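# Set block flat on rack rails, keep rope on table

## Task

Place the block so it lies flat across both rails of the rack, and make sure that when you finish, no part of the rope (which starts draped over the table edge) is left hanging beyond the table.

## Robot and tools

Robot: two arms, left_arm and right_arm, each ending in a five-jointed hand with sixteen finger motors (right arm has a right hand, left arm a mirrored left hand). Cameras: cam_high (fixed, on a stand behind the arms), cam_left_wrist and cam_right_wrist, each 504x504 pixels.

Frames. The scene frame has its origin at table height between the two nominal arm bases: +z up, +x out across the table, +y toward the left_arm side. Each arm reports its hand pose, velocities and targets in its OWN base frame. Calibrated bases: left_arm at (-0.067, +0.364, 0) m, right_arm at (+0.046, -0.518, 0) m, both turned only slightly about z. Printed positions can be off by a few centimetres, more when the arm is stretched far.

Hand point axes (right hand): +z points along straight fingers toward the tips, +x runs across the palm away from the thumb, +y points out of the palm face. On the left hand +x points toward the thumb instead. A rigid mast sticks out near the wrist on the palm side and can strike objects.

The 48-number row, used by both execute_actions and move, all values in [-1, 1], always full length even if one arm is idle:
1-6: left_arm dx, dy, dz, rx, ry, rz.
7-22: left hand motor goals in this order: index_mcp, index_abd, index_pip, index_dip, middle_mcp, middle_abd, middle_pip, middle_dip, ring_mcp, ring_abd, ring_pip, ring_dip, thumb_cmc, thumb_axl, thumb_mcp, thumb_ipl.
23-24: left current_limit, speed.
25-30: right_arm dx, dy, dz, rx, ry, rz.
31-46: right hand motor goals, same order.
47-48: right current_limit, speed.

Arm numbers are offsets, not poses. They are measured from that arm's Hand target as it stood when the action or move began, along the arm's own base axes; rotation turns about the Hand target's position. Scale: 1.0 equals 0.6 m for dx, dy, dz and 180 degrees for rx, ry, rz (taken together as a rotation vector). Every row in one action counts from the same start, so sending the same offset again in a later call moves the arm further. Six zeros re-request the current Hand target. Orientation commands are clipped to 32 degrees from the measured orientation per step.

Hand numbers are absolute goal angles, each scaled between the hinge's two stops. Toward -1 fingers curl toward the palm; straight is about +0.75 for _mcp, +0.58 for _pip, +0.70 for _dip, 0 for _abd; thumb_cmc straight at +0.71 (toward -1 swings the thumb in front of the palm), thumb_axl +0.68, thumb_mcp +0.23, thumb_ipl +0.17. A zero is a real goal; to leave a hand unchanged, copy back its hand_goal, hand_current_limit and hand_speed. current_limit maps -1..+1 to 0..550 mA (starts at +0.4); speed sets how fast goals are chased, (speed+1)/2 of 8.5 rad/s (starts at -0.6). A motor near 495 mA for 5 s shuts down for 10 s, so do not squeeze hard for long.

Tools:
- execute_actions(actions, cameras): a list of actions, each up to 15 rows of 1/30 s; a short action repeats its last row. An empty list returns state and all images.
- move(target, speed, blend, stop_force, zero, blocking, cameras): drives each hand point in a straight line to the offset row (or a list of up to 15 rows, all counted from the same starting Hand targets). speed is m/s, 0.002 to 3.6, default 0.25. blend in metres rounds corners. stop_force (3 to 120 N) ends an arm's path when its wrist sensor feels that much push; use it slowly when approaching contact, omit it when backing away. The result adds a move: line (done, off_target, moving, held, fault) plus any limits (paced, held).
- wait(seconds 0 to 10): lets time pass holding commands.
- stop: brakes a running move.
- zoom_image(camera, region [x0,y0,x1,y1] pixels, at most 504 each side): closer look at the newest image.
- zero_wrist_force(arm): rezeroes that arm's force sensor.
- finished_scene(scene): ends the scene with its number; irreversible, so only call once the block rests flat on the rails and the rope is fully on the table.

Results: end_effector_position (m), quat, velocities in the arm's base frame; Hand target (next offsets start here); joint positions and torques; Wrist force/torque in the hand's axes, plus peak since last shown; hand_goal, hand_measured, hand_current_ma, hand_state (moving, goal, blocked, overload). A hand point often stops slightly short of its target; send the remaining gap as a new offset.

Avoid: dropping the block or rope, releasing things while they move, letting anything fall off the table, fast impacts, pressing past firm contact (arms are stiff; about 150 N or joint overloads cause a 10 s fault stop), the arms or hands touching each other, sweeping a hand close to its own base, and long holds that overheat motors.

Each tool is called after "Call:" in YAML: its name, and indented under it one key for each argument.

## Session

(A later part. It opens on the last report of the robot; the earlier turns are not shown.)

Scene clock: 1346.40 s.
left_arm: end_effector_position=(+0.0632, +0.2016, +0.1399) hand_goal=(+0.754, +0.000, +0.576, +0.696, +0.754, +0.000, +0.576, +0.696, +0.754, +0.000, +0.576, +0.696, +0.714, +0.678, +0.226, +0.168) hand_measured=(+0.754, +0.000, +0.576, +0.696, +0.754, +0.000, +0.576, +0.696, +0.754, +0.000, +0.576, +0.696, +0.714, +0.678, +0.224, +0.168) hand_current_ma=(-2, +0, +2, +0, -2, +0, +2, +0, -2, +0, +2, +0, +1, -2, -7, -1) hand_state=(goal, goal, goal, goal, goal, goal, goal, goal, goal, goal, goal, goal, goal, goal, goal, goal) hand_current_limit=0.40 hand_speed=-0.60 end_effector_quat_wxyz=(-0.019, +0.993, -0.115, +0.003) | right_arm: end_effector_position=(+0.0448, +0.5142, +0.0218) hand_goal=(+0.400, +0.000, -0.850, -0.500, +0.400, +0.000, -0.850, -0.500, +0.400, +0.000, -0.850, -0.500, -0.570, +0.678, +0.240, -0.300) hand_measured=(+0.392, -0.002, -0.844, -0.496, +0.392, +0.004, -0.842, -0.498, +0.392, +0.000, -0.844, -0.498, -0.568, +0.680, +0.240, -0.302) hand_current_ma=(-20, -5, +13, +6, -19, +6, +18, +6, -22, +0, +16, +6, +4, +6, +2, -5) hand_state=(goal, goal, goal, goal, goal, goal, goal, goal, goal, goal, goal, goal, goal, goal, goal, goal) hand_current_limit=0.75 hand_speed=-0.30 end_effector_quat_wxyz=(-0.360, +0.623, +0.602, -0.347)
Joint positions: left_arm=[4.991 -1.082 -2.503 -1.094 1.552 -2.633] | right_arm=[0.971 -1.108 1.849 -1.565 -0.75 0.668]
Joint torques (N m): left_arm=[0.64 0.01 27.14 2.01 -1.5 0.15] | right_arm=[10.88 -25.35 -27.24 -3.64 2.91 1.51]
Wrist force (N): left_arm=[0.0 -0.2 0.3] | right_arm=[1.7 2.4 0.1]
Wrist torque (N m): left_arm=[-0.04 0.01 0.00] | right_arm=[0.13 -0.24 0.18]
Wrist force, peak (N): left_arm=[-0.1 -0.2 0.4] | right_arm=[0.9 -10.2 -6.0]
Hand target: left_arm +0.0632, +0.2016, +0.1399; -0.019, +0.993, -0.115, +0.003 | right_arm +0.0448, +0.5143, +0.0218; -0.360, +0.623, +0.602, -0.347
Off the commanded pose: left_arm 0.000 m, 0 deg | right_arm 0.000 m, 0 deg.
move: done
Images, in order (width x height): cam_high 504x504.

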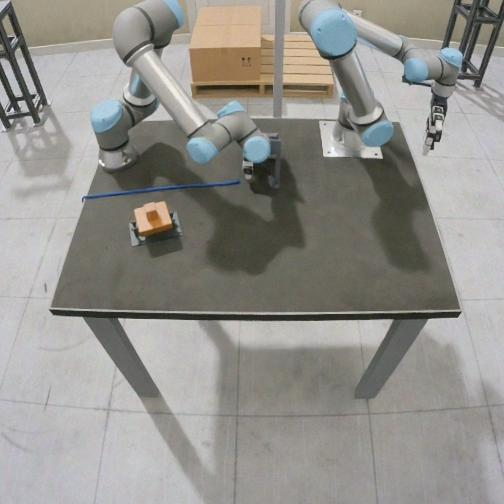

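Call:
move:
  target:
    - [0,0,0,0,0,0,0.754,0,0.576,0.696,0.754,0,0.576,0.696,0.754,0,0.576,0.696,0.714,0.678,0.226,0.168,0.4,-0.6,0,0,0.025,0,0,0,0.4,0,-0.85,-0.5,0.4,0,-0.85,-0.5,0.4,0,-0.85,-0.5,-0.571,0.677,0.24,-0.3,0.75,-0.3]
    - [0,0,0,0,0,0,0.754,0,0.576,0.696,0.754,0,0.576,0.696,0.754,0,0.576,0.696,0.714,0.678,0.226,0.168,0.4,-0.6,0.0367,-0.1605,0.02,0,0,0,0.4,0,-0.85,-0.5,0.4,0,-0.85,-0.5,0.4,0,-0.85,-0.5,-0.571,0.677,0.24,-0.3,0.75,-0.3]
  speed: 0.15

Call:
move:
  target: [0,0,0,0,0,0,0.754,0,0.576,0.696,0.754,0,0.576,0.696,0.754,0,0.576,0.696,0.714,0.678,0.226,0.168,0.4,-0.6,0,0,-0.035,0,0,0,0.4,0,-0.85,-0.5,0.4,0,-0.85,-0.5,0.4,0,-0.85,-0.5,-0.571,0.677,0.24,-0.3,0.75,-0.3]
  speed: 0.01
  stop_force: 6
  cameras: ["cam_high"]

Call:
zoom_image:
  camera: "cam_high"
  region: [190, 150, 250, 210]

Scene clock: 1398.47 s.
left_arm: end_effector_position=(+0.0632, +0.2016, +0.1399) hand_goal=(+0.754, +0.000, +0.576, +0.696, +0.754, +0.000, +0.576, +0.696, +0.754, +0.000, +0.576, +0.696, +0.714, +0.678, +0.226, +0.168) hand_measured=(+0.754, +0.000, +0.576, +0.696, +0.754, +0.000, +0.576, +0.696, +0.754, +0.000, +0.576, +0.696, +0.714, +0.678, +0.224, +0.168) hand_current_ma=(-2, +0, +2, +0, -2, +0, +2, +0, -2, +0, +2, +0, +1, -2, -7, -1) hand_state=(goal, goal, goal, goal, goal, goal, goal, goal, goal, goal, goal, goal, goal, goal, goal, goal) hand_current_limit=0.40 hand_speed=-0.60 end_effector_quat_wxyz=(-0.019, +0.993, -0.115, +0.003) | right_arm: end_effector_position=(+0.0668, +0.4181, +0.0338) hand_goal=(+0.400, +0.000, -0.850, -0.500, +0.400, +0.000, -0.850, -0.500, +0.400, +0.000, -0.850, -0.500, -0.570, +0.678, +0.240, -0.300) hand_measured=(+0.392, -0.002, -0.844, -0.496, +0.392, +0.004, -0.842, -0.498, +0.392, +0.000, -0.844, -0.498, -0.568, +0.680, +0.240, -0.302) hand_current_ma=(-19, -5, +13, +6, -18, +6, +18, +6, -22, +0, +16, +6, +3, +6, +1, -5) hand_state=(goal, goal, goal, goal, goal, goal, goal, goal, goal, goal, goal, goal, goal, goal, goal, goal) hand_current_limit=0.75 hand_speed=-0.30 end_effector_quat_wxyz=(-0.360, +0.623, +0.602, -0.347)
Joint positions: left_arm=[4.991 -1.082 -2.503 -1.094 1.552 -2.633] | right_arm=[0.82 -1.278 2.046 -1.49 -0.858 0.521]
Joint torques (N m): left_arm=[0.29 0.1 27.53 2.08 -1.32 0.1] | right_arm=[-11.25 -34.84 -3.38 2.1 -1.14 -1.58]
Wrist force (N): left_arm=[0.1 0.1 0.2] | right_arm=[1.8 2.6 -0.2]
Wrist torque (N m): left_arm=[-0.01 0.00 0.01] | right_arm=[0.19 -0.26 0.34]
Wrist force, peak (N): left_arm=[0.0 -0.1 0.5] | right_arm=[2.6 2.3 -0.1]
Hand target: left_arm +0.0632, +0.2016, +0.1399; -0.019, +0.993, -0.115, +0.003 | right_arm +0.0668, +0.4180, +0.0338; -0.360, +0.623, +0.602, -0.347
Off the commanded pose: left_arm 0.000 m, 0 deg | right_arm 0.000 m, 0 deg.
move: done

Scene clock: 1400.90 s.
left_arm: end_effector_position=(+0.0632, +0.2016, +0.1399) hand_goal=(+0.754, +0.000, +0.576, +0.696, +0.754, +0.000, +0.576, +0.696, +0.754, +0.000, +0.576, +0.696, +0.714, +0.678, +0.226, +0.168) hand_measured=(+0.754, +0.000, +0.576, +0.696, +0.754, +0.000, +0.576, +0.696, +0.754, +0.000, +0.576, +0.696, +0.714, +0.678, +0.224, +0.168) hand_current_ma=(-2, +0, +2, +0, -2, +0, +2, +0, -2, +0, +2, +0, +1, -2, -7, -1) hand_state=(goal, goal, goal, goal, goal, goal, goal, goal, goal, goal, goal, goal, goal, goal, goal, goal) hand_current_limit=0.40 hand_speed=-0.60 end_effector_quat_wxyz=(-0.019, +0.993, -0.115, +0.003) | right_arm: end_effector_position=(+0.0668, +0.4180, +0.0217) hand_goal=(+0.400, +0.000, -0.850, -0.500, +0.400, +0.000, -0.850, -0.500, +0.400, +0.000, -0.850, -0.500, -0.570, +0.678, +0.240, -0.300) hand_measured=(+0.392, -0.002, -0.844, -0.496, +0.392, +0.004, -0.842, -0.498, +0.392, +0.000, -0.844, -0.498, -0.566, +0.680, +0.236, -0.316) hand_current_ma=(-19, -5, +13, +6, -18, +6, +18, +6, -22, +0, +16, +6, +7, +6, -13, -60) hand_state=(goal, goal, goal, goal, goal, goal, goal, goal, goal, goal, goal, goal, goal, goal, goal, goal) hand_current_limit=0.75 hand_speed=-0.30 end_effector_quat_wxyz=(-0.360, +0.623, +0.602, -0.347)
Joint positions: left_arm=[4.991 -1.082 -2.503 -1.094 1.552 -2.633] | right_arm=[0.82 -1.256 2.056 -1.523 -0.858 0.521]
Joint torques (N m): left_arm=[0.09 0.26 27.12 2.01 -1.4 0.12] | right_arm=[-11.45 -33.97 -24.57 1.85 -1.25 -1.49]
Wrist force (N): left_arm=[0.2 0.1 0.2] | right_arm=[1.2 -2.8 -2.1]
Wrist torque (N m): left_arm=[0.00 -0.02 0.01] | right_arm=[-0.21 -0.24 0.38]
Wrist force, peak (N): left_arm=[0.0 -0.3 0.4] | right_arm=[1.3 -5.4 -2.7]
Hand target: left_arm +0.0632, +0.2016, +0.1399; -0.019, +0.993, -0.115, +0.003 | right_arm +0.0668, +0.4180, +0.0217; -0.360, +0.623, +0.602, -0.347 (not the last commanded pose)
Off the commanded pose: left_arm 0.000 m, 0 deg | right_arm 0.009 m, 0 deg.
move: contact (right_arm)
Images, in order (width x height): cam_high 504x504.

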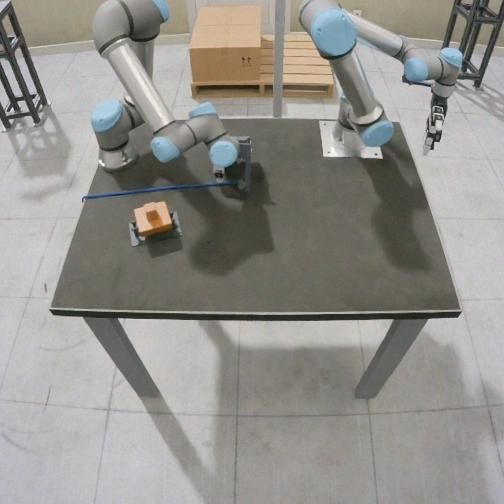

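Scaled by 8.400.

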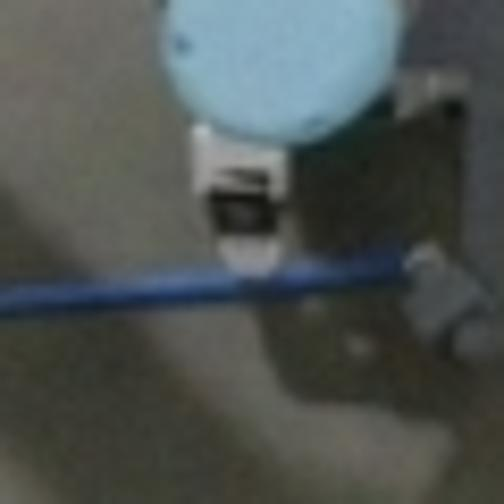

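Call:
move:
  target:
    - [0,0,0,0,0,0,0.754,0,0.576,0.696,0.754,0,0.576,0.696,0.754,0,0.576,0.696,0.714,0.678,0.226,0.168,0.4,-0.6,0,0,0.02,0,0,0,0.4,0,-0.85,-0.5,0.4,0,-0.85,-0.5,0.4,0,-0.85,-0.5,-0.571,0.677,0.24,-0.3,0.75,-0.3]
    - [0,0,0,0,0,0,0.754,0,0.576,0.696,0.754,0,0.576,0.696,0.754,0,0.576,0.696,0.714,0.678,0.226,0.168,0.4,-0.6,0.0067,0,0.018,0,0,0,0.4,0,-0.85,-0.5,0.4,0,-0.85,-0.5,0.4,0,-0.85,-0.5,-0.571,0.677,0.24,-0.3,0.75,-0.3]
  speed: 0.1

Call:
move:
  target: [0,0,0,0,0,0,0.754,0,0.576,0.696,0.754,0,0.576,0.696,0.754,0,0.576,0.696,0.714,0.678,0.226,0.168,0.4,-0.6,0,0,-0.035,0,0,0,0.4,0,-0.85,-0.5,0.4,0,-0.85,-0.5,0.4,0,-0.85,-0.5,-0.571,0.677,0.24,-0.3,0.75,-0.3]
  speed: 0.01
  stop_force: 6
  cameras: ["cam_high"]

Call:
zoom_image:
  camera: "cam_high"
  region: [190, 150, 250, 210]

Scene clock: 1423.40 s.
left_arm: end_effector_position=(+0.0632, +0.2016, +0.1399) hand_goal=(+0.754, +0.000, +0.576, +0.696, +0.754, +0.000, +0.576, +0.696, +0.754, +0.000, +0.576, +0.696, +0.714, +0.678, +0.226, +0.168) hand_measured=(+0.754, +0.000, +0.576, +0.696, +0.754, +0.000, +0.576, +0.696, +0.754, +0.000, +0.576, +0.696, +0.714, +0.678, +0.224, +0.168) hand_current_ma=(-2, +0, +2, +0, -2, +0, +2, +0, -2, +0, +2, +0, +1, -2, -7, -1) hand_state=(goal, goal, goal, goal, goal, goal, goal, goal, goal, goal, goal, goal, goal, goal, goal, goal) hand_current_limit=0.40 hand_speed=-0.60 end_effector_quat_wxyz=(-0.019, +0.993, -0.115, +0.003) | right_arm: end_effector_position=(+0.0707, +0.4180, +0.0326) hand_goal=(+0.400, +0.000, -0.850, -0.500, +0.400, +0.000, -0.850, -0.500, +0.400, +0.000, -0.850, -0.500, -0.570, +0.678, +0.240, -0.300) hand_measured=(+0.392, -0.002, -0.844, -0.496, +0.392, +0.004, -0.842, -0.498, +0.392, +0.000, -0.844, -0.498, -0.568, +0.680, +0.236, -0.302) hand_current_ma=(-19, -5, +13, +6, -18, +6, +18, +6, -22, +0, +16, +6, +4, +6, -14, -5) hand_state=(goal, goal, goal, goal, goal, goal, goal, goal, goal, goal, goal, goal, goal, goal, goal, goal) hand_current_limit=0.75 hand_speed=-0.30 end_effector_quat_wxyz=(-0.360, +0.623, +0.602, -0.347)
Joint positions: left_arm=[4.991 -1.082 -2.503 -1.094 1.552 -2.633] | right_arm=[0.814 -1.272 2.041 -1.487 -0.863 0.516]
Joint torques (N m): left_arm=[0.72 -0.12 27.13 2.09 -1.44 0.18] | right_arm=[-11.82 -16.76 -25.18 1.63 -1.5 -1.69]
Wrist force (N): left_arm=[0.1 0.0 0.3] | right_arm=[1.4 2.6 -0.7]
Wrist torque (N m): left_arm=[-0.04 -0.01 0.01] | right_arm=[0.22 -0.20 0.31]
Wrist force, peak (N): left_arm=[0.3 -0.2 0.4] | right_arm=[1.0 -3.3 -2.2]
Hand target: left_arm +0.0632, +0.2016, +0.1399; -0.019, +0.993, -0.115, +0.003 | right_arm +0.0708, +0.4180, +0.0325; -0.360, +0.623, +0.602, -0.347
Off the commanded pose: left_arm 0.000 m, 0 deg | right_arm 0.000 m, 0 deg.
move: done

Scene clock: 1425.53 s.
left_arm: end_effector_position=(+0.0632, +0.2016, +0.1399) hand_goal=(+0.754, +0.000, +0.576, +0.696, +0.754, +0.000, +0.576, +0.696, +0.754, +0.000, +0.576, +0.696, +0.714, +0.678, +0.226, +0.168) hand_measured=(+0.754, +0.000, +0.576, +0.696, +0.754, +0.000, +0.576, +0.696, +0.754, +0.000, +0.576, +0.696, +0.714, +0.678, +0.224, +0.168) hand_current_ma=(-2, +0, +2, +0, -2, +0, +2, +0, -2, +0, +2, +0, +1, -2, -7, -1) hand_state=(goal, goal, goal, goal, goal, goal, goal, goal, goal, goal, goal, goal, goal, goal, goal, goal) hand_current_limit=0.40 hand_speed=-0.60 end_effector_quat_wxyz=(-0.019, +0.993, -0.115, +0.003) | right_arm: end_effector_position=(+0.0708, +0.4180, +0.0235) hand_goal=(+0.400, +0.000, -0.850, -0.500, +0.400, +0.000, -0.850, -0.500, +0.400, +0.000, -0.850, -0.500, -0.570, +0.678, +0.240, -0.300) hand_measured=(+0.392, -0.002, -0.844, -0.496, +0.392, +0.004, -0.842, -0.498, +0.392, +0.000, -0.844, -0.498, -0.568, +0.680, +0.242, -0.310) hand_current_ma=(-19, -5, +13, +6, -18, +6, +18, +6, -22, +0, +16, +6, +4, +6, +5, -41) hand_state=(goal, goal, goal, goal, goal, goal, goal, goal, goal, goal, goal, goal, goal, goal, goal, goal) hand_current_limit=0.75 hand_speed=-0.30 end_effector_quat_wxyz=(-0.360, +0.623, +0.602, -0.347)
Joint positions: left_arm=[4.991 -1.082 -2.503 -1.094 1.552 -2.633] | right_arm=[0.813 -1.255 2.049 -1.512 -0.863 0.516]
Joint torques (N m): left_arm=[1.25 -0.11 27.88 2.03 -1.45 0.21] | right_arm=[-10.56 -35.86 -24.28 1.71 -1.26 -1.49]
Wrist force (N): left_arm=[0.1 -0.2 0.1] | right_arm=[0.9 -3.3 -3.0]
Wrist torque (N m): left_arm=[-0.05 0.00 0.01] | right_arm=[-0.28 -0.22 0.34]
Wrist force, peak (N): left_arm=[-0.1 -0.2 0.4] | right_arm=[1.3 -5.3 -3.7]
Hand target: left_arm +0.0632, +0.2016, +0.1399; -0.019, +0.993, -0.115, +0.003 | right_arm +0.0708, +0.4180, +0.0235; -0.360, +0.623, +0.602, -0.347 (not the last commanded pose)
Off the commanded pose: left_arm 0.000 m, 0 deg | right_arm 0.012 m, 0 deg.
move: contact (right_arm)
Images, in order (width x height): cam_high 504x504.

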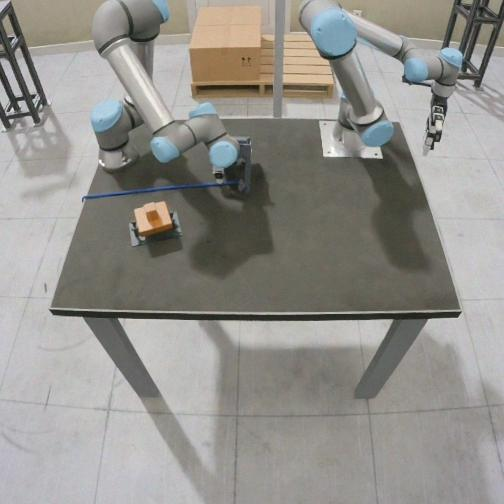

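Scaled by 8.400.

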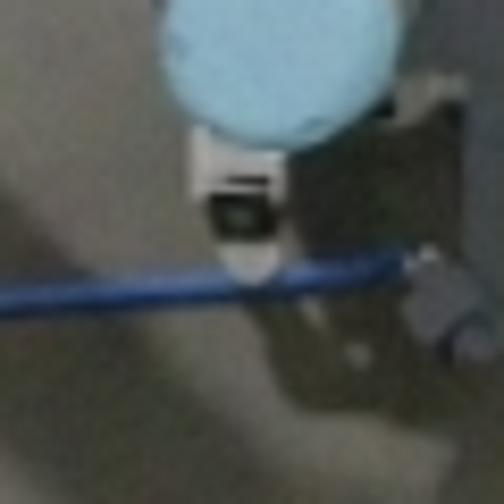

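Call:
move:
  target:
    - [0,0,0,0,0,0,0.754,0,0.576,0.696,0.754,0,0.576,0.696,0.754,0,0.576,0.696,0.714,0.678,0.226,0.168,0.4,-0.6,0,0,-0.0035,0,0,0,0.4,0,-0.85,-0.5,0.4,0,-0.85,-0.5,0.4,0,-0.85,-0.5,-0.571,0.677,0.24,-0.3,0.75,-0.3]
    - [0,0,0,0,0,0,0.754,0,0.576,0.696,0.754,0,0.576,0.696,0.754,0,0.576,0.696,0.714,0.678,0.226,0.168,0.4,-0.6,-0.026,0.15,-0.0035,0,0,0,0.4,0,-0.85,-0.5,0.4,0,-0.85,-0.5,0.4,0,-0.85,-0.5,-0.571,0.677,0.24,-0.3,0.75,-0.3]
  speed: 0.04
  cameras: ["cam_high"]

Call:
zoom_image:
  camera: "cam_high"
  region: [75, 120, 275, 260]

Scene clock: 1442.40 s.
left_arm: end_effector_position=(+0.0632, +0.2016, +0.1399) hand_goal=(+0.754, +0.000, +0.576, +0.696, +0.754, +0.000, +0.576, +0.696, +0.754, +0.000, +0.576, +0.696, +0.714, +0.678, +0.226, +0.168) hand_measured=(+0.754, +0.000, +0.576, +0.696, +0.754, +0.000, +0.576, +0.696, +0.754, +0.000, +0.576, +0.696, +0.714, +0.678, +0.224, +0.168) hand_current_ma=(-2, +0, +2, +0, -2, +0, +2, +0, -2, +0, +2, +0, +1, -2, -7, -1) hand_state=(goal, goal, goal, goal, goal, goal, goal, goal, goal, goal, goal, goal, goal, goal, goal, goal) hand_current_limit=0.40 hand_speed=-0.60 end_effector_quat_wxyz=(-0.019, +0.993, -0.115, +0.003) | right_arm: end_effector_position=(+0.0552, +0.5079, +0.0214) hand_goal=(+0.400, +0.000, -0.850, -0.500, +0.400, +0.000, -0.850, -0.500, +0.400, +0.000, -0.850, -0.500, -0.570, +0.678, +0.240, -0.300) hand_measured=(+0.392, -0.002, -0.844, -0.496, +0.392, +0.004, -0.842, -0.498, +0.392, +0.000, -0.844, -0.498, -0.568, +0.680, +0.240, -0.302) hand_current_ma=(-19, -5, +13, +6, -18, +6, +18, +6, -22, +0, +16, +6, +4, +6, +2, -6) hand_state=(goal, goal, goal, goal, goal, goal, goal, goal, goal, goal, goal, goal, goal, goal, goal, goal) hand_current_limit=0.75 hand_speed=-0.30 end_effector_quat_wxyz=(-0.360, +0.623, +0.602, -0.347)
Joint positions: left_arm=[4.991 -1.082 -2.503 -1.094 1.552 -2.633] | right_arm=[0.949 -1.111 1.851 -1.547 -0.765 0.644]
Joint torques (N m): left_arm=[0.7 0.72 27.89 2.12 -1.44 0.2] | right_arm=[9.13 -24.9 -27.63 -3.55 2.9 1.53]
Wrist force (N): left_arm=[0.1 0.0 0.2] | right_arm=[1.4 2.1 -0.1]
Wrist torque (N m): left_arm=[-0.03 0.00 0.00] | right_arm=[0.12 -0.20 0.14]
Wrist force, peak (N): left_arm=[0.2 0.0 0.6] | right_arm=[0.6 -13.8 -7.6]
Hand target: left_arm +0.0632, +0.2016, +0.1399; -0.019, +0.993, -0.115, +0.003 | right_arm +0.0552, +0.5080, +0.0214; -0.360, +0.623, +0.602, -0.347
Off the commanded pose: left_arm 0.000 m, 0 deg | right_arm 0.000 m, 0 deg.
move: done
Images, in order (width x height): cam_high 504x504.

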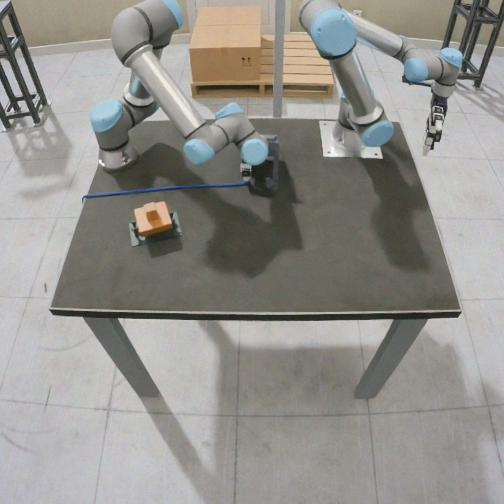

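Scaled by 2.520.

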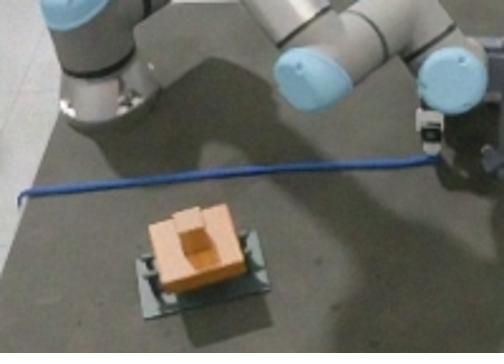

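Call:
zoom_image:
  camera: "cam_high"
  region: [70, 180, 110, 220]

Scaled by 12.600.

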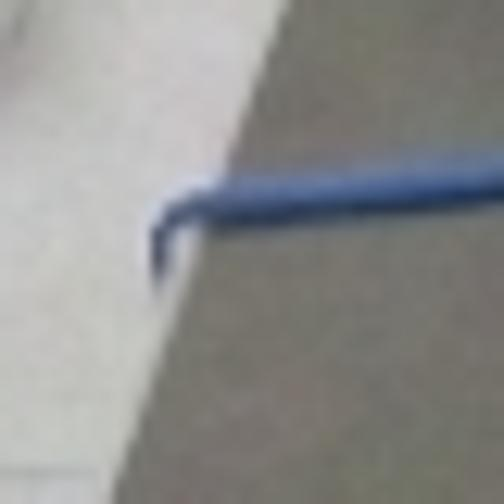

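Call:
zoom_image:
  camera: "cam_high"
  region: [205, 150, 265, 210]

Scaled by 8.400.

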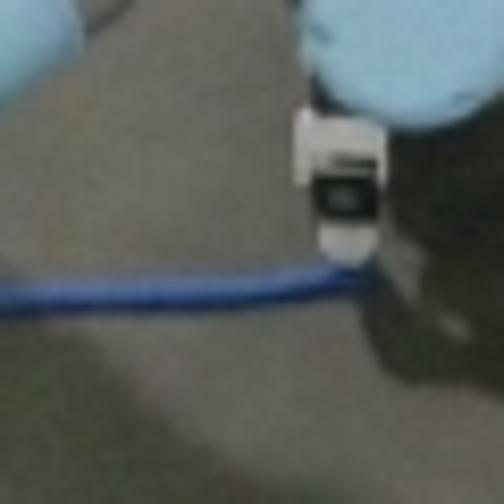

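Call:
move:
  target:
    - [0,0,0,0,0,0,0.754,0,0.576,0.696,0.754,0,0.576,0.696,0.754,0,0.576,0.696,0.714,0.678,0.226,0.168,0.4,-0.6,0,0,0.025,0,0,0,0.4,0,-0.85,-0.5,0.4,0,-0.85,-0.5,0.4,0,-0.85,-0.5,-0.571,0.677,0.24,-0.3,0.75,-0.3]
    - [0,0,0,0,0,0,0.754,0,0.576,0.696,0.754,0,0.576,0.696,0.754,0,0.576,0.696,0.714,0.678,0.226,0.168,0.4,-0.6,0.0367,-0.1313,0.02,0,0,0,0.4,0,-0.85,-0.5,0.4,0,-0.85,-0.5,0.4,0,-0.85,-0.5,-0.571,0.677,0.24,-0.3,0.75,-0.3]
  speed: 0.15

Call:
move:
  target: [0,0,0,0,0,0,0.754,0,0.576,0.696,0.754,0,0.576,0.696,0.754,0,0.576,0.696,0.714,0.678,0.226,0.168,0.4,-0.6,0,0,-0.035,0,0,0,0.4,0,-0.85,-0.5,0.4,0,-0.85,-0.5,0.4,0,-0.85,-0.5,-0.571,0.677,0.24,-0.3,0.75,-0.3]
  speed: 0.01
  stop_force: 6
  cameras: ["cam_high"]

Call:
zoom_image:
  camera: "cam_high"
  region: [195, 150, 255, 210]

Scene clock: 1514.27 s.
left_arm: end_effector_position=(+0.0632, +0.2016, +0.1399) hand_goal=(+0.754, +0.000, +0.576, +0.696, +0.754, +0.000, +0.576, +0.696, +0.754, +0.000, +0.576, +0.696, +0.714, +0.678, +0.226, +0.168) hand_measured=(+0.754, +0.000, +0.576, +0.696, +0.754, +0.000, +0.576, +0.696, +0.754, +0.000, +0.576, +0.696, +0.714, +0.678, +0.224, +0.168) hand_current_ma=(-2, +0, +2, +0, -2, +0, +2, +0, -2, +0, +2, +0, +1, -2, -7, -1) hand_state=(goal, goal, goal, goal, goal, goal, goal, goal, goal, goal, goal, goal, goal, goal, goal, goal) hand_current_limit=0.40 hand_speed=-0.60 end_effector_quat_wxyz=(-0.019, +0.993, -0.115, +0.003) | right_arm: end_effector_position=(+0.0772, +0.4293, +0.0333) hand_goal=(+0.400, +0.000, -0.850, -0.500, +0.400, +0.000, -0.850, -0.500, +0.400, +0.000, -0.850, -0.500, -0.570, +0.678, +0.240, -0.300) hand_measured=(+0.392, -0.002, -0.844, -0.496, +0.394, +0.004, -0.842, -0.498, +0.392, +0.000, -0.844, -0.498, -0.568, +0.680, +0.240, -0.302) hand_current_ma=(-19, -5, +13, +6, -18, +6, +18, +6, -21, +0, +16, +6, +3, +6, +1, -5) hand_state=(goal, goal, goal, goal, goal, goal, goal, goal, goal, goal, goal, goal, goal, goal, goal, goal) hand_current_limit=0.75 hand_speed=-0.30 end_effector_quat_wxyz=(-0.360, +0.623, +0.602, -0.347)
Joint positions: left_arm=[4.991 -1.082 -2.503 -1.094 1.552 -2.633] | right_arm=[0.82 -1.248 2.004 -1.478 -0.858 0.521]
Joint torques (N m): left_arm=[-0.08 0.65 27.65 2.09 -1.56 0.14] | right_arm=[-9.67 -36.88 -2.49 2.25 -1.37 -1.76]
Wrist force (N): left_arm=[0.2 0.0 0.1] | right_arm=[1.7 2.7 -0.2]
Wrist torque (N m): left_arm=[0.00 -0.02 0.01] | right_arm=[0.19 -0.25 0.33]
Wrist force, peak (N): left_arm=[0.0 -0.1 0.5] | right_arm=[2.0 2.8 -0.3]
Hand target: left_arm +0.0632, +0.2016, +0.1399; -0.019, +0.993, -0.115, +0.003 | right_arm +0.0773, +0.4292, +0.0334; -0.360, +0.623, +0.602, -0.347
Off the commanded pose: left_arm 0.000 m, 0 deg | right_arm 0.000 m, 0 deg.
move: done

Scene clock: 1516.47 s.
left_arm: end_effector_position=(+0.0632, +0.2016, +0.1399) hand_goal=(+0.754, +0.000, +0.576, +0.696, +0.754, +0.000, +0.576, +0.696, +0.754, +0.000, +0.576, +0.696, +0.714, +0.678, +0.226, +0.168) hand_measured=(+0.754, +0.000, +0.576, +0.696, +0.754, +0.000, +0.576, +0.696, +0.754, +0.000, +0.576, +0.696, +0.714, +0.678, +0.224, +0.168) hand_current_ma=(-2, +0, +2, +0, -2, +0, +2, +0, -2, +0, +2, +0, +1, -2, -7, -1) hand_state=(goal, goal, goal, goal, goal, goal, goal, goal, goal, goal, goal, goal, goal, goal, goal, goal) hand_current_limit=0.40 hand_speed=-0.60 end_effector_quat_wxyz=(-0.019, +0.993, -0.115, +0.003) | right_arm: end_effector_position=(+0.0773, +0.4292, +0.0235) hand_goal=(+0.400, +0.000, -0.850, -0.500, +0.400, +0.000, -0.850, -0.500, +0.400, +0.000, -0.850, -0.500, -0.570, +0.678, +0.240, -0.300) hand_measured=(+0.392, -0.002, -0.844, -0.496, +0.394, +0.004, -0.842, -0.498, +0.392, +0.000, -0.844, -0.498, -0.570, +0.680, +0.244, -0.308) hand_current_ma=(-19, -5, +13, +6, -18, +6, +18, +6, -21, +0, +16, +6, +1, +5, +12, -32) hand_state=(goal, goal, goal, goal, goal, goal, goal, goal, goal, goal, goal, goal, goal, goal, goal, goal) hand_current_limit=0.75 hand_speed=-0.30 end_effector_quat_wxyz=(-0.360, +0.623, +0.602, -0.347)
Joint positions: left_arm=[4.991 -1.082 -2.503 -1.094 1.552 -2.633] | right_arm=[0.82 -1.231 2.013 -1.504 -0.858 0.521]
Joint torques (N m): left_arm=[0.17 0.17 27.97 1.98 -1.5 0.09] | right_arm=[-11.24 -36.72 -25.13 1.83 -1.2 -1.8]
Wrist force (N): left_arm=[0.2 -0.1 0.2] | right_arm=[1.4 -2.5 -2.2]
Wrist torque (N m): left_arm=[-0.04 -0.01 0.01] | right_arm=[-0.26 -0.26 0.36]
Wrist force, peak (N): left_arm=[0.2 0.0 0.4] | right_arm=[1.5 -4.8 -3.4]
Hand target: left_arm +0.0632, +0.2016, +0.1399; -0.019, +0.993, -0.115, +0.003 | right_arm +0.0773, +0.4292, +0.0235; -0.360, +0.623, +0.602, -0.347 (not the last commanded pose)
Off the commanded pose: left_arm 0.000 m, 0 deg | right_arm 0.011 m, 0 deg.
move: contact (right_arm)
Images, in order (width x height): cam_high 504x504.

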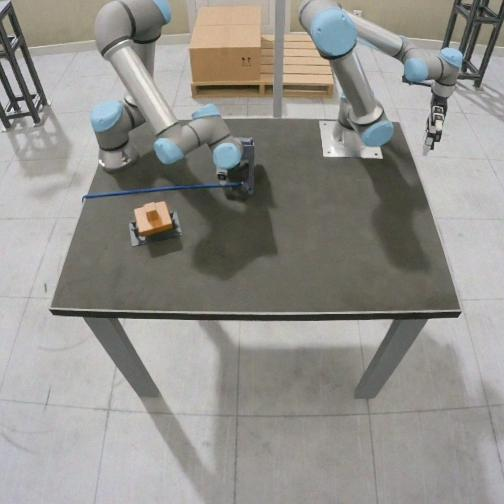

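Scaled by 8.400.

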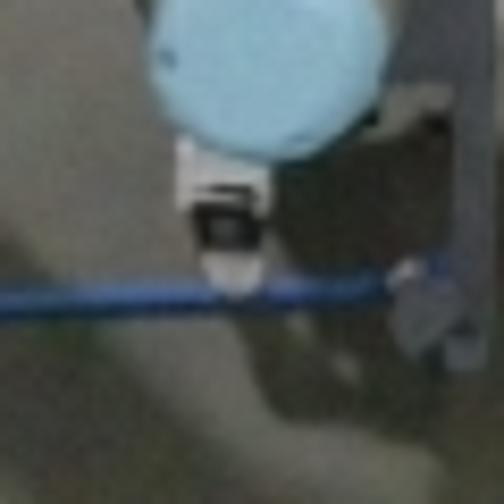

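Call:
move:
  target:
    - [0,0,0,0,0,0,0.754,0,0.576,0.696,0.754,0,0.576,0.696,0.754,0,0.576,0.696,0.714,0.678,0.226,0.168,0.4,-0.6,0,0,-0.0035,0,0,0,0.4,0,-0.85,-0.5,0.4,0,-0.85,-0.5,0.4,0,-0.85,-0.5,-0.571,0.677,0.24,-0.3,0.75,-0.3]
    - [0,0,0,0,0,0,0.754,0,0.576,0.696,0.754,0,0.576,0.696,0.754,0,0.576,0.696,0.714,0.678,0.226,0.168,0.4,-0.6,-0.007,0.083,-0.0035,0,0,0,0.4,0,-0.85,-0.5,0.4,0,-0.85,-0.5,0.4,0,-0.85,-0.5,-0.571,0.677,0.24,-0.3,0.75,-0.3]
  speed: [0.02,0.05]
  cameras: ["cam_high"]

Call:
zoom_image:
  camera: "cam_high"
  region: [60, 150, 280, 220]

Scene clock: 1555.30 s.
left_arm: end_effector_position=(+0.0632, +0.2016, +0.1399) hand_goal=(+0.754, +0.000, +0.576, +0.696, +0.754, +0.000, +0.576, +0.696, +0.754, +0.000, +0.576, +0.696, +0.714, +0.678, +0.226, +0.168) hand_measured=(+0.754, +0.000, +0.576, +0.696, +0.754, +0.000, +0.576, +0.696, +0.754, +0.000, +0.576, +0.696, +0.714, +0.678, +0.224, +0.168) hand_current_ma=(-2, +0, +2, +0, -2, +0, +2, +0, -2, +0, +2, +0, +1, -2, -7, -1) hand_state=(goal, goal, goal, goal, goal, goal, goal, goal, goal, goal, goal, goal, goal, goal, goal, goal) hand_current_limit=0.40 hand_speed=-0.60 end_effector_quat_wxyz=(-0.019, +0.993, -0.115, +0.003) | right_arm: end_effector_position=(+0.0731, +0.4789, +0.0214) hand_goal=(+0.400, +0.000, -0.850, -0.500, +0.400, +0.000, -0.850, -0.500, +0.400, +0.000, -0.850, -0.500, -0.570, +0.678, +0.240, -0.300) hand_measured=(+0.392, -0.002, -0.844, -0.496, +0.394, +0.004, -0.842, -0.498, +0.392, +0.000, -0.844, -0.498, -0.566, +0.680, +0.240, -0.302) hand_current_ma=(-19, -5, +13, +6, -18, +6, +18, +6, -21, +0, +16, +6, +6, +7, +2, -6) hand_state=(goal, goal, goal, goal, goal, goal, goal, goal, goal, goal, goal, goal, goal, goal, goal, goal) hand_current_limit=0.75 hand_speed=-0.30 end_effector_quat_wxyz=(-0.360, +0.623, +0.602, -0.347)
Joint positions: left_arm=[4.991 -1.082 -2.503 -1.094 1.552 -2.633] | right_arm=[0.89 -1.147 1.9 -1.518 -0.807 0.586]
Joint torques (N m): left_arm=[0.62 0.38 28.04 2.1 -1.43 0.13] | right_arm=[10.39 -24.14 -27.02 -3.52 2.9 1.59]
Wrist force (N): left_arm=[0.2 0.0 0.2] | right_arm=[1.7 2.4 -0.3]
Wrist torque (N m): left_arm=[-0.01 -0.03 0.01] | right_arm=[0.18 -0.24 0.16]
Wrist force, peak (N): left_arm=[0.1 -0.3 0.5] | right_arm=[0.7 -13.4 -7.1]
Hand target: left_arm +0.0632, +0.2016, +0.1399; -0.019, +0.993, -0.115, +0.003 | right_arm +0.0731, +0.4790, +0.0214; -0.360, +0.623, +0.602, -0.347
Off the commanded pose: left_arm 0.000 m, 0 deg | right_arm 0.000 m, 0 deg.
move: done
Images, in order (width x height): cam_high 504x504.

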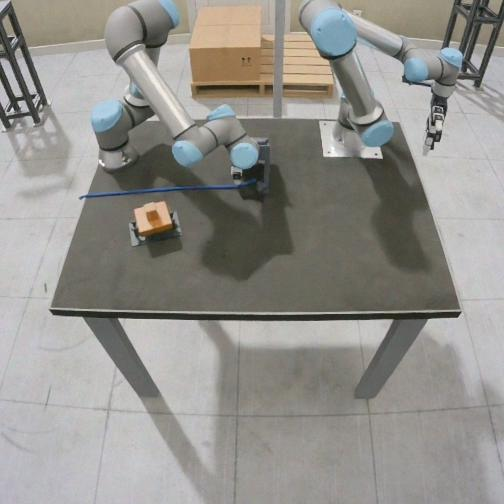

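Scaled by 2.291.

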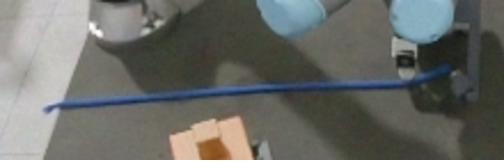

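Call:
zoom_image:
  camera: "cam_high"
  region: [215, 155, 275, 215]

Call:
zoom_image:
  camera: "cam_high"
  region: [60, 170, 120, 230]

Scaled by 8.400.

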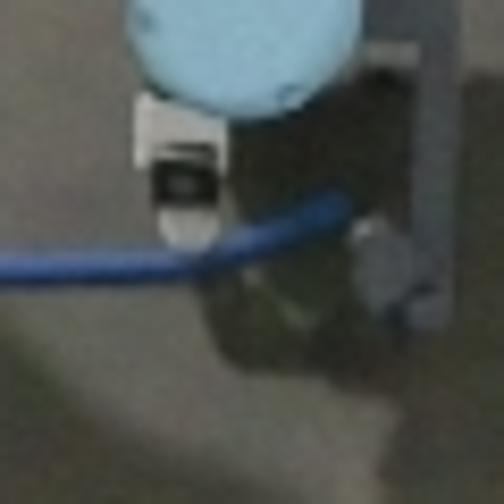

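Scaled by 8.400.

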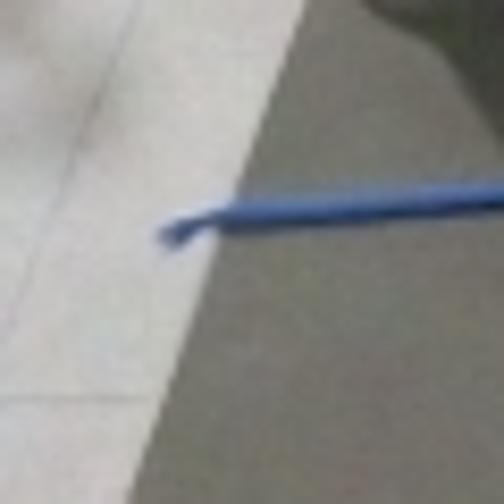

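Call:
move:
  target:
    - [0,0,0,0,0,0,0.754,0,0.576,0.696,0.754,0,0.576,0.696,0.754,0,0.576,0.696,0.714,0.678,0.226,0.168,0.4,-0.6,0,0,0.022,0,0,0,0.4,0,-0.85,-0.5,0.4,0,-0.85,-0.5,0.4,0,-0.85,-0.5,-0.571,0.677,0.24,-0.3,0.75,-0.3]
    - [0,0,0,0,0,0,0.754,0,0.576,0.696,0.754,0,0.576,0.696,0.754,0,0.576,0.696,0.714,0.678,0.226,0.168,0.4,-0.6,0.0182,-0.0212,0.02,0,0,0,0.4,0,-0.85,-0.5,0.4,0,-0.85,-0.5,0.4,0,-0.85,-0.5,-0.571,0.677,0.24,-0.3,0.75,-0.3]
  speed: [0.08,0.1]

Call:
move:
  target: [0,0,0,0,0,0,0.754,0,0.576,0.696,0.754,0,0.576,0.696,0.754,0,0.576,0.696,0.714,0.678,0.226,0.168,0.4,-0.6,0,0,-0.022,0,0,0,0.4,0,-0.85,-0.5,0.4,0,-0.85,-0.5,0.4,0,-0.85,-0.5,-0.571,0.677,0.24,-0.3,0.75,-0.3]
  speed: 0.01
  stop_force: 6
  cameras: ["cam_high"]

Call:
zoom_image:
  camera: "cam_high"
  region: [205, 155, 265, 215]

Scene clock: 1616.67 s.
left_arm: end_effector_position=(+0.0632, +0.2016, +0.1399) hand_goal=(+0.754, +0.000, +0.576, +0.696, +0.754, +0.000, +0.576, +0.696, +0.754, +0.000, +0.576, +0.696, +0.714, +0.678, +0.226, +0.168) hand_measured=(+0.754, +0.000, +0.576, +0.696, +0.754, +0.000, +0.576, +0.696, +0.754, +0.000, +0.576, +0.696, +0.714, +0.678, +0.224, +0.168) hand_current_ma=(-2, +0, +2, +0, -2, +0, +2, +0, -2, +0, +2, +0, +1, -2, -7, -1) hand_state=(goal, goal, goal, goal, goal, goal, goal, goal, goal, goal, goal, goal, goal, goal, goal, goal) hand_current_limit=0.40 hand_speed=-0.60 end_effector_quat_wxyz=(-0.019, +0.993, -0.115, +0.003) | right_arm: end_effector_position=(+0.0839, +0.4664, +0.0334) hand_goal=(+0.400, +0.000, -0.850, -0.500, +0.400, +0.000, -0.850, -0.500, +0.400, +0.000, -0.850, -0.500, -0.570, +0.678, +0.240, -0.300) hand_measured=(+0.392, -0.002, -0.844, -0.496, +0.394, +0.004, -0.842, -0.498, +0.392, +0.000, -0.844, -0.498, -0.568, +0.680, +0.240, -0.302) hand_current_ma=(-18, -5, +13, +6, -17, +6, +18, +6, -21, +0, +16, +6, +4, +6, +1, -5) hand_state=(goal, goal, goal, goal, goal, goal, goal, goal, goal, goal, goal, goal, goal, goal, goal, goal) hand_current_limit=0.75 hand_speed=-0.30 end_effector_quat_wxyz=(-0.360, +0.623, +0.602, -0.347)
Joint positions: left_arm=[4.991 -1.082 -2.503 -1.094 1.552 -2.633] | right_arm=[0.859 -1.179 1.905 -1.471 -0.829 0.557]
Joint torques (N m): left_arm=[0.55 0.47 27.8 1.99 -1.51 0.19] | right_arm=[-10.46 -40.16 -5.01 1.92 -1.3 -1.66]
Wrist force (N): left_arm=[0.0 0.0 0.2] | right_arm=[1.6 2.4 -0.5]
Wrist torque (N m): left_arm=[-0.03 0.01 -0.01] | right_arm=[0.19 -0.21 0.32]
Wrist force, peak (N): left_arm=[-0.1 -0.2 0.6] | right_arm=[2.0 2.6 -0.4]
Hand target: left_arm +0.0632, +0.2016, +0.1399; -0.019, +0.993, -0.115, +0.003 | right_arm +0.0840, +0.4663, +0.0334; -0.360, +0.623, +0.602, -0.347
Off the commanded pose: left_arm 0.000 m, 0 deg | right_arm 0.000 m, 0 deg.
move: done

Scene clock: 1618.87 s.
left_arm: end_effector_position=(+0.0632, +0.2016, +0.1399) hand_goal=(+0.754, +0.000, +0.576, +0.696, +0.754, +0.000, +0.576, +0.696, +0.754, +0.000, +0.576, +0.696, +0.714, +0.678, +0.226, +0.168) hand_measured=(+0.754, +0.000, +0.576, +0.696, +0.754, +0.000, +0.576, +0.696, +0.754, +0.000, +0.576, +0.696, +0.714, +0.678, +0.224, +0.168) hand_current_ma=(-2, +0, +2, +0, -2, +0, +2, +0, -2, +0, +2, +0, +1, -2, -7, -1) hand_state=(goal, goal, goal, goal, goal, goal, goal, goal, goal, goal, goal, goal, goal, goal, goal, goal) hand_current_limit=0.40 hand_speed=-0.60 end_effector_quat_wxyz=(-0.019, +0.993, -0.115, +0.003) | right_arm: end_effector_position=(+0.0840, +0.4663, +0.0235) hand_goal=(+0.400, +0.000, -0.850, -0.500, +0.400, +0.000, -0.850, -0.500, +0.400, +0.000, -0.850, -0.500, -0.570, +0.678, +0.240, -0.300) hand_measured=(+0.392, -0.002, -0.844, -0.496, +0.394, +0.004, -0.842, -0.498, +0.392, +0.000, -0.844, -0.498, -0.568, +0.680, +0.246, -0.310) hand_current_ma=(-18, -5, +13, +6, -17, +6, +18, +6, -21, +0, +16, +6, +4, +6, +19, -41) hand_state=(goal, goal, goal, goal, goal, goal, goal, goal, goal, goal, goal, goal, goal, goal, goal, goal) hand_current_limit=0.75 hand_speed=-0.30 end_effector_quat_wxyz=(-0.360, +0.623, +0.602, -0.347)
Joint positions: left_arm=[4.991 -1.082 -2.503 -1.094 1.552 -2.633] | right_arm=[0.859 -1.163 1.913 -1.496 -0.829 0.556]
Joint torques (N m): left_arm=[0.86 0.23 27.85 2.02 -1.51 0.14] | right_arm=[-9.94 -38.57 -26.43 1.68 -1.29 -1.51]
Wrist force (N): left_arm=[0.1 -0.1 0.1] | right_arm=[1.5 -3.2 -2.7]
Wrist torque (N m): left_arm=[-0.02 0.00 0.00] | right_arm=[-0.33 -0.27 0.37]
Wrist force, peak (N): left_arm=[0.2 0.0 0.5] | right_arm=[1.0 -6.1 -4.2]
Hand target: left_arm +0.0632, +0.2016, +0.1399; -0.019, +0.993, -0.115, +0.003 | right_arm +0.0840, +0.4663, +0.0235; -0.360, +0.623, +0.602, -0.347 (not the last commanded pose)
Off the commanded pose: left_arm 0.000 m, 0 deg | right_arm 0.003 m, 0 deg.
move: contact (right_arm)
Images, in order (width x height): cam_high 504x504.

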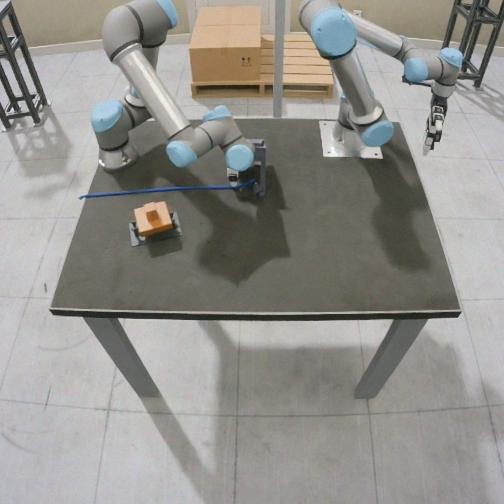

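Scaled by 8.400.

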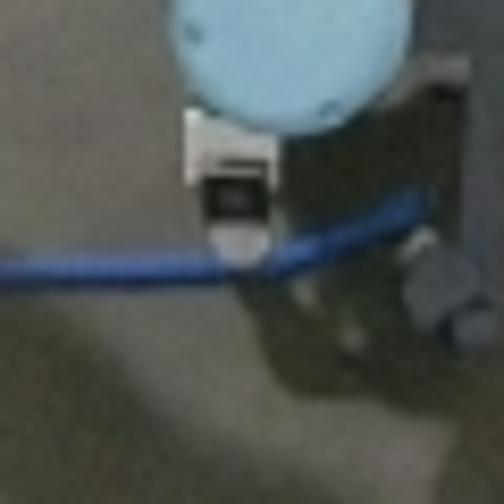

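Call:
move:
  target:
    - [0,0,0,0,0,0,0.754,0,0.576,0.696,0.754,0,0.576,0.696,0.754,0,0.576,0.696,0.714,0.678,0.226,0.168,0.4,-0.6,0,0,-0.0035,0,0,0,0.4,0,-0.85,-0.5,0.4,0,-0.85,-0.5,0.4,0,-0.85,-0.5,-0.571,0.677,0.24,-0.3,0.75,-0.3]
    - [0,0,0,0,0,0,0.754,0,0.576,0.696,0.754,0,0.576,0.696,0.754,0,0.576,0.696,0.714,0.678,0.226,0.168,0.4,-0.6,-0.0055,0.083,-0.0035,0,0,0,0.4,0,-0.85,-0.5,0.4,0,-0.85,-0.5,0.4,0,-0.85,-0.5,-0.571,0.677,0.24,-0.3,0.75,-0.3]
  speed: [0.02,0.05]
  cameras: ["cam_high"]

Call:
zoom_image:
  camera: "cam_high"
  region: [215, 155, 275, 215]

Call:
zoom_image:
  camera: "cam_high"
  region: [60, 170, 120, 230]

Scene clock: 1637.80 s.
left_arm: end_effector_position=(+0.0632, +0.2016, +0.1399) hand_goal=(+0.754, +0.000, +0.576, +0.696, +0.754, +0.000, +0.576, +0.696, +0.754, +0.000, +0.576, +0.696, +0.714, +0.678, +0.226, +0.168) hand_measured=(+0.754, +0.000, +0.576, +0.696, +0.754, +0.000, +0.576, +0.696, +0.754, +0.000, +0.576, +0.696, +0.714, +0.678, +0.224, +0.168) hand_current_ma=(-2, +0, +2, +0, -2, +0, +2, +0, -2, +0, +2, +0, +1, -2, -7, -1) hand_state=(goal, goal, goal, goal, goal, goal, goal, goal, goal, goal, goal, goal, goal, goal, goal, goal) hand_current_limit=0.40 hand_speed=-0.60 end_effector_quat_wxyz=(-0.019, +0.993, -0.115, +0.003) | right_arm: end_effector_position=(+0.0807, +0.5160, +0.0214) hand_goal=(+0.400, +0.000, -0.850, -0.500, +0.400, +0.000, -0.850, -0.500, +0.400, +0.000, -0.850, -0.500, -0.570, +0.678, +0.240, -0.300) hand_measured=(+0.392, -0.002, -0.844, -0.496, +0.394, +0.004, -0.842, -0.498, +0.392, +0.000, -0.844, -0.498, -0.476, +0.700, +0.264, -0.316) hand_current_ma=(-18, -5, +13, +6, -17, +6, +18, +6, -21, +0, +16, +6, +380, +81, +102, -60) hand_state=(goal, goal, goal, goal, goal, goal, goal, goal, goal, goal, goal, goal, blocked, blocked, blocked, goal) hand_current_limit=0.75 hand_speed=-0.30 end_effector_quat_wxyz=(-0.360, +0.623, +0.602, -0.347)
Joint positions: left_arm=[4.991 -1.082 -2.503 -1.094 1.552 -2.633] | right_arm=[0.921 -1.078 1.792 -1.5 -0.785 0.616]
Joint torques (N m): left_arm=[0.98 0.35 28.34 1.97 -1.53 0.11] | right_arm=[11.41 -23.74 -26.02 0.68 3.26 0.74]
Wrist force (N): left_arm=[0.1 -0.1 0.2] | right_arm=[-1.8 -6.4 -4.2]
Wrist torque (N m): left_arm=[-0.03 -0.01 0.01] | right_arm=[-0.73 -0.15 0.51]
Wrist force, peak (N): left_arm=[0.2 -0.2 0.4] | right_arm=[0.4 -14.9 -8.1]
Hand target: left_arm +0.0632, +0.2016, +0.1399; -0.019, +0.993, -0.115, +0.003 | right_arm +0.0807, +0.5161, +0.0214; -0.360, +0.623, +0.602, -0.347
Off the commanded pose: left_arm 0.000 m, 0 deg | right_arm 0.000 m, 0 deg.
move: done
Images, in order (width x height): cam_high 504x504.

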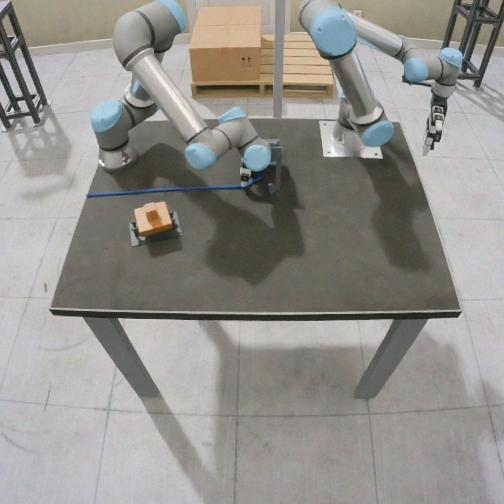

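Scaled by 8.400.

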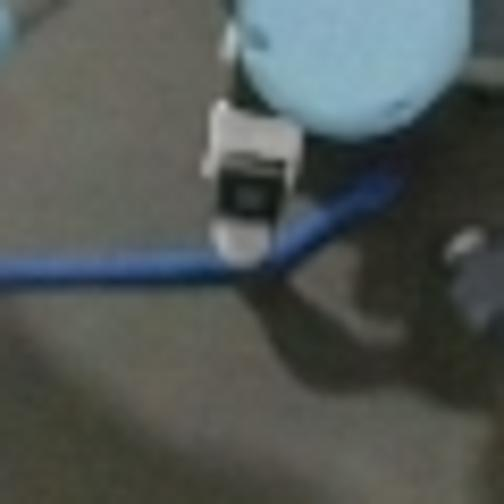

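Scaled by 8.400.

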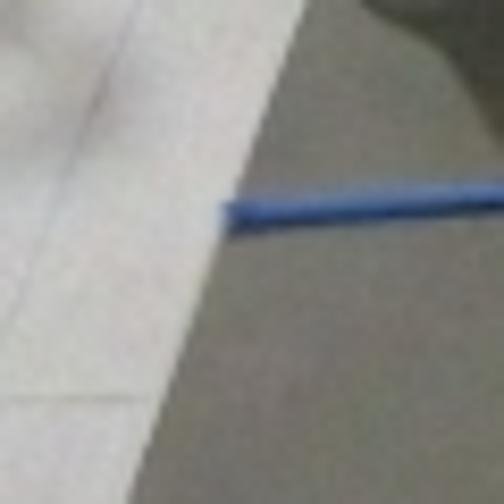

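Call:
move:
  target: [0,0,0,0,0,0,0.754,0,0.576,0.696,0.754,0,0.576,0.696,0.754,0,0.576,0.696,0.714,0.678,0.226,0.168,0.4,-0.6,-0.0055,0.083,0,0,0,0,0.4,0,-0.85,-0.5,0.4,0,-0.85,-0.5,0.4,0,-0.85,-0.5,-0.571,0.677,0.24,-0.3,0.75,-0.3]
  speed: 0.05
  cameras: ["cam_high"]

Call:
zoom_image:
  camera: "cam_high"
  region: [225, 155, 285, 215]

Call:
zoom_image:
  camera: "cam_high"
  region: [60, 170, 120, 230]

Scene clock: 1648.30 s.
left_arm: end_effector_position=(+0.0632, +0.2016, +0.1399) hand_goal=(+0.754, +0.000, +0.576, +0.696, +0.754, +0.000, +0.576, +0.696, +0.754, +0.000, +0.576, +0.696, +0.714, +0.678, +0.226, +0.168) hand_measured=(+0.754, +0.000, +0.576, +0.696, +0.754, +0.000, +0.576, +0.696, +0.754, +0.000, +0.576, +0.696, +0.714, +0.678, +0.224, +0.168) hand_current_ma=(-2, +0, +2, +0, -2, +0, +2, +0, -2, +0, +2, +0, +1, -2, -7, -1) hand_state=(goal, goal, goal, goal, goal, goal, goal, goal, goal, goal, goal, goal, goal, goal, goal, goal) hand_current_limit=0.40 hand_speed=-0.60 end_effector_quat_wxyz=(-0.019, +0.993, -0.115, +0.003) | right_arm: end_effector_position=(+0.0774, +0.5658, +0.0214) hand_goal=(+0.400, +0.000, -0.850, -0.500, +0.400, +0.000, -0.850, -0.500, +0.400, +0.000, -0.850, -0.500, -0.570, +0.678, +0.240, -0.300) hand_measured=(+0.392, -0.002, -0.844, -0.496, +0.394, +0.004, -0.842, -0.498, +0.392, +0.000, -0.844, -0.498, -0.566, +0.680, +0.240, -0.302) hand_current_ma=(-18, -5, +13, +6, -17, +6, +18, +6, -21, +0, +16, +6, +7, +7, +2, -6) hand_state=(goal, goal, goal, goal, goal, goal, goal, goal, goal, goal, goal, goal, goal, goal, goal, goal) hand_current_limit=0.75 hand_speed=-0.30 end_effector_quat_wxyz=(-0.360, +0.623, +0.602, -0.347)
Joint positions: left_arm=[4.991 -1.082 -2.503 -1.094 1.552 -2.633] | right_arm=[0.975 -0.995 1.658 -1.491 -0.747 0.672]
Joint torques (N m): left_arm=[0.24 0.55 28.55 2.09 -1.47 0.19] | right_arm=[9.64 -31.38 -27.76 1.56 2.9 1.52]
Wrist force (N): left_arm=[0.1 -0.1 0.3] | right_arm=[1.4 2.3 0.1]
Wrist torque (N m): left_arm=[-0.03 -0.01 0.02] | right_arm=[0.11 -0.22 0.18]
Wrist force, peak (N): left_arm=[0.1 -0.1 0.5] | right_arm=[-2.4 -7.7 -5.7]
Hand target: left_arm +0.0632, +0.2016, +0.1399; -0.019, +0.993, -0.115, +0.003 | right_arm +0.0774, +0.5659, +0.0214; -0.360, +0.623, +0.602, -0.347
Off the commanded pose: left_arm 0.000 m, 0 deg | right_arm 0.000 m, 0 deg.
move: done
Images, in order (width x height): cam_high 504x504.

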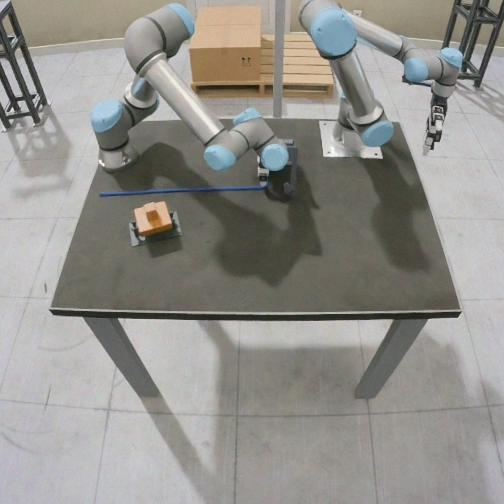

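Scaled by 8.400.

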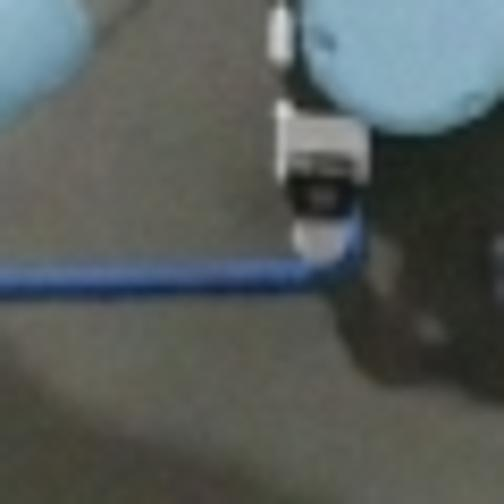

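Scaled by 8.400.

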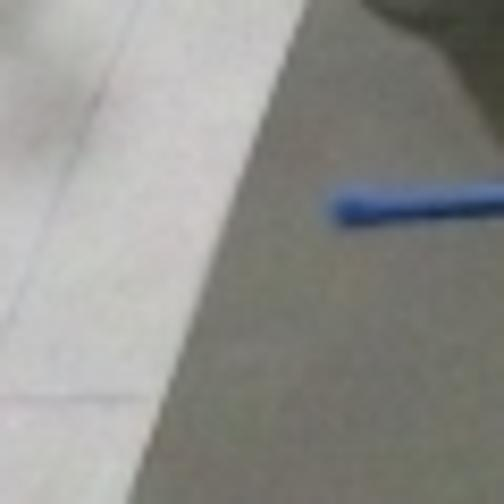

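Call:
move:
  target:
    - [0,0,0,0,0,0,0.754,0,0.576,0.696,0.754,0,0.576,0.696,0.754,0,0.576,0.696,0.714,0.678,0.226,0.168,0.4,-0.6,0,0,0.05,0,0,0,0.4,0,-0.85,-0.5,0.4,0,-0.85,-0.5,0.4,0,-0.85,-0.5,-0.571,0.677,0.24,-0.3,0.75,-0.3]
    - [0,0,0,0,0,0,0.754,0,0.576,0.696,0.754,0,0.576,0.696,0.754,0,0.576,0.696,0.714,0.678,0.226,0.168,0.4,-0.6,0,0,0.25,0,0,0,0.4,0,-0.85,-0.5,0.4,0,-0.85,-0.5,0.4,0,-0.85,-0.5,-0.571,0.677,0.24,-0.3,0.75,-0.3]
  speed: [0.06,0.2]
  cameras: ["all"]

Call:
zoom_image:
  camera: "cam_high"
  region: [60, 130, 300, 250]

Call:
zoom_image:
  camera: "cam_high"
  region: [120, 190, 190, 260]

Scene clock: 1664.27 s.
left_arm: end_effector_position=(+0.0632, +0.2016, +0.1399) hand_goal=(+0.754, +0.000, +0.576, +0.696, +0.754, +0.000, +0.576, +0.696, +0.754, +0.000, +0.576, +0.696, +0.714, +0.678, +0.226, +0.168) hand_measured=(+0.754, +0.000, +0.576, +0.696, +0.754, +0.000, +0.576, +0.696, +0.754, +0.000, +0.576, +0.696, +0.714, +0.678, +0.224, +0.168) hand_current_ma=(-2, +0, +2, +0, -2, +0, +2, +0, -2, +0, +2, +0, +1, -2, -7, -1) hand_state=(goal, goal, goal, goal, goal, goal, goal, goal, goal, goal, goal, goal, goal, goal, goal, goal) hand_current_limit=0.40 hand_speed=-0.60 end_effector_quat_wxyz=(-0.019, +0.993, -0.115, +0.003) | right_arm: end_effector_position=(+0.0774, +0.5659, +0.1713) hand_goal=(+0.400, +0.000, -0.850, -0.500, +0.400, +0.000, -0.850, -0.500, +0.400, +0.000, -0.850, -0.500, -0.570, +0.678, +0.240, -0.300) hand_measured=(+0.392, -0.002, -0.844, -0.496, +0.394, +0.004, -0.842, -0.498, +0.392, +0.000, -0.844, -0.498, -0.568, +0.680, +0.240, -0.302) hand_current_ma=(-18, -5, +13, +6, -17, +6, +18, +6, -21, +0, +16, +6, +4, +6, +1, -5) hand_state=(goal, goal, goal, goal, goal, goal, goal, goal, goal, goal, goal, goal, goal, goal, goal, goal) hand_current_limit=0.75 hand_speed=-0.30 end_effector_quat_wxyz=(-0.360, +0.623, +0.602, -0.347)
Joint positions: left_arm=[4.991 -1.082 -2.503 -1.094 1.552 -2.633] | right_arm=[0.975 -1.162 1.487 -1.152 -0.747 0.672]
Joint torques (N m): left_arm=[0.53 0.07 28.22 1.94 -1.48 0.26] | right_arm=[-10.79 -45.6 -31.39 1.6 -1.08 -1.76]
Wrist force (N): left_arm=[0.0 -0.1 0.2] | right_arm=[2.1 2.4 -0.3]
Wrist torque (N m): left_arm=[-0.02 0.00 0.00] | right_arm=[0.16 -0.27 0.37]
Wrist force, peak (N): left_arm=[0.1 -0.1 0.5] | right_arm=[1.5 3.4 0.5]
Hand target: left_arm +0.0632, +0.2016, +0.1399; -0.019, +0.993, -0.115, +0.003 | right_arm +0.0774, +0.5659, +0.1714; -0.360, +0.623, +0.602, -0.347
Off the commanded pose: left_arm 0.000 m, 0 deg | right_arm 0.000 m, 0 deg.
move: done

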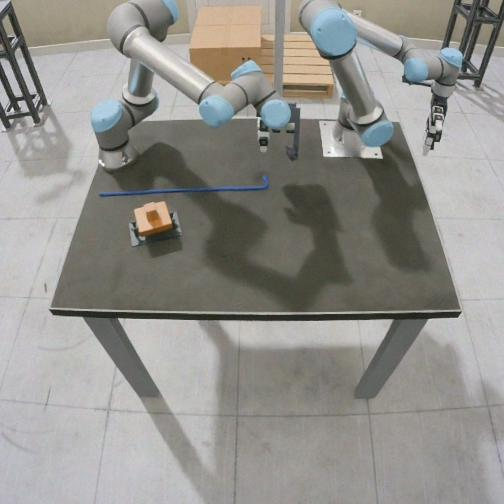

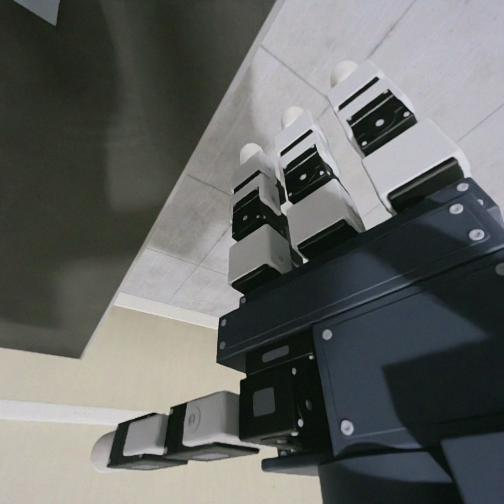

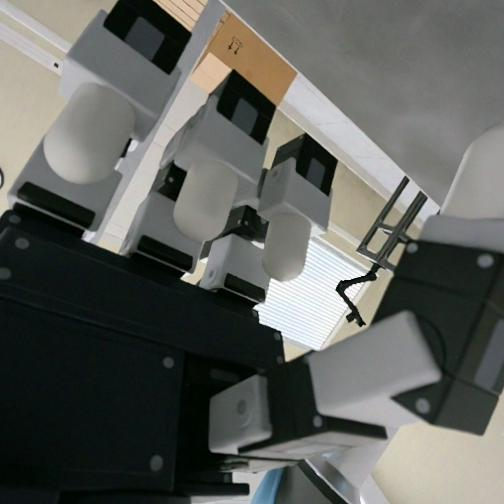

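Scaled by 2.100.

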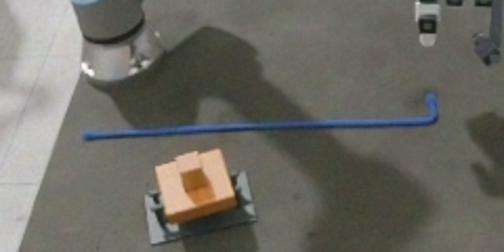

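Scaled by 7.200.

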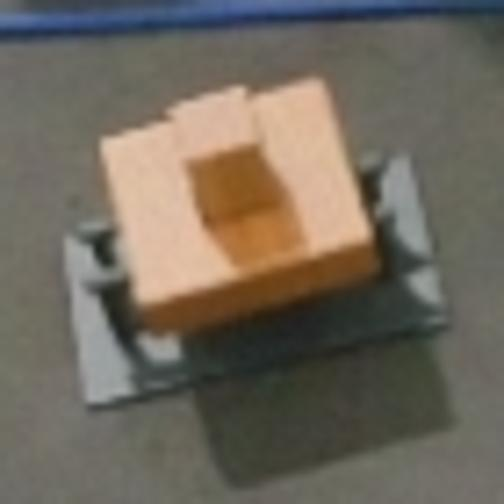

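Call:
finished_scene:
  scene: 3

The scene is finished: the task was done.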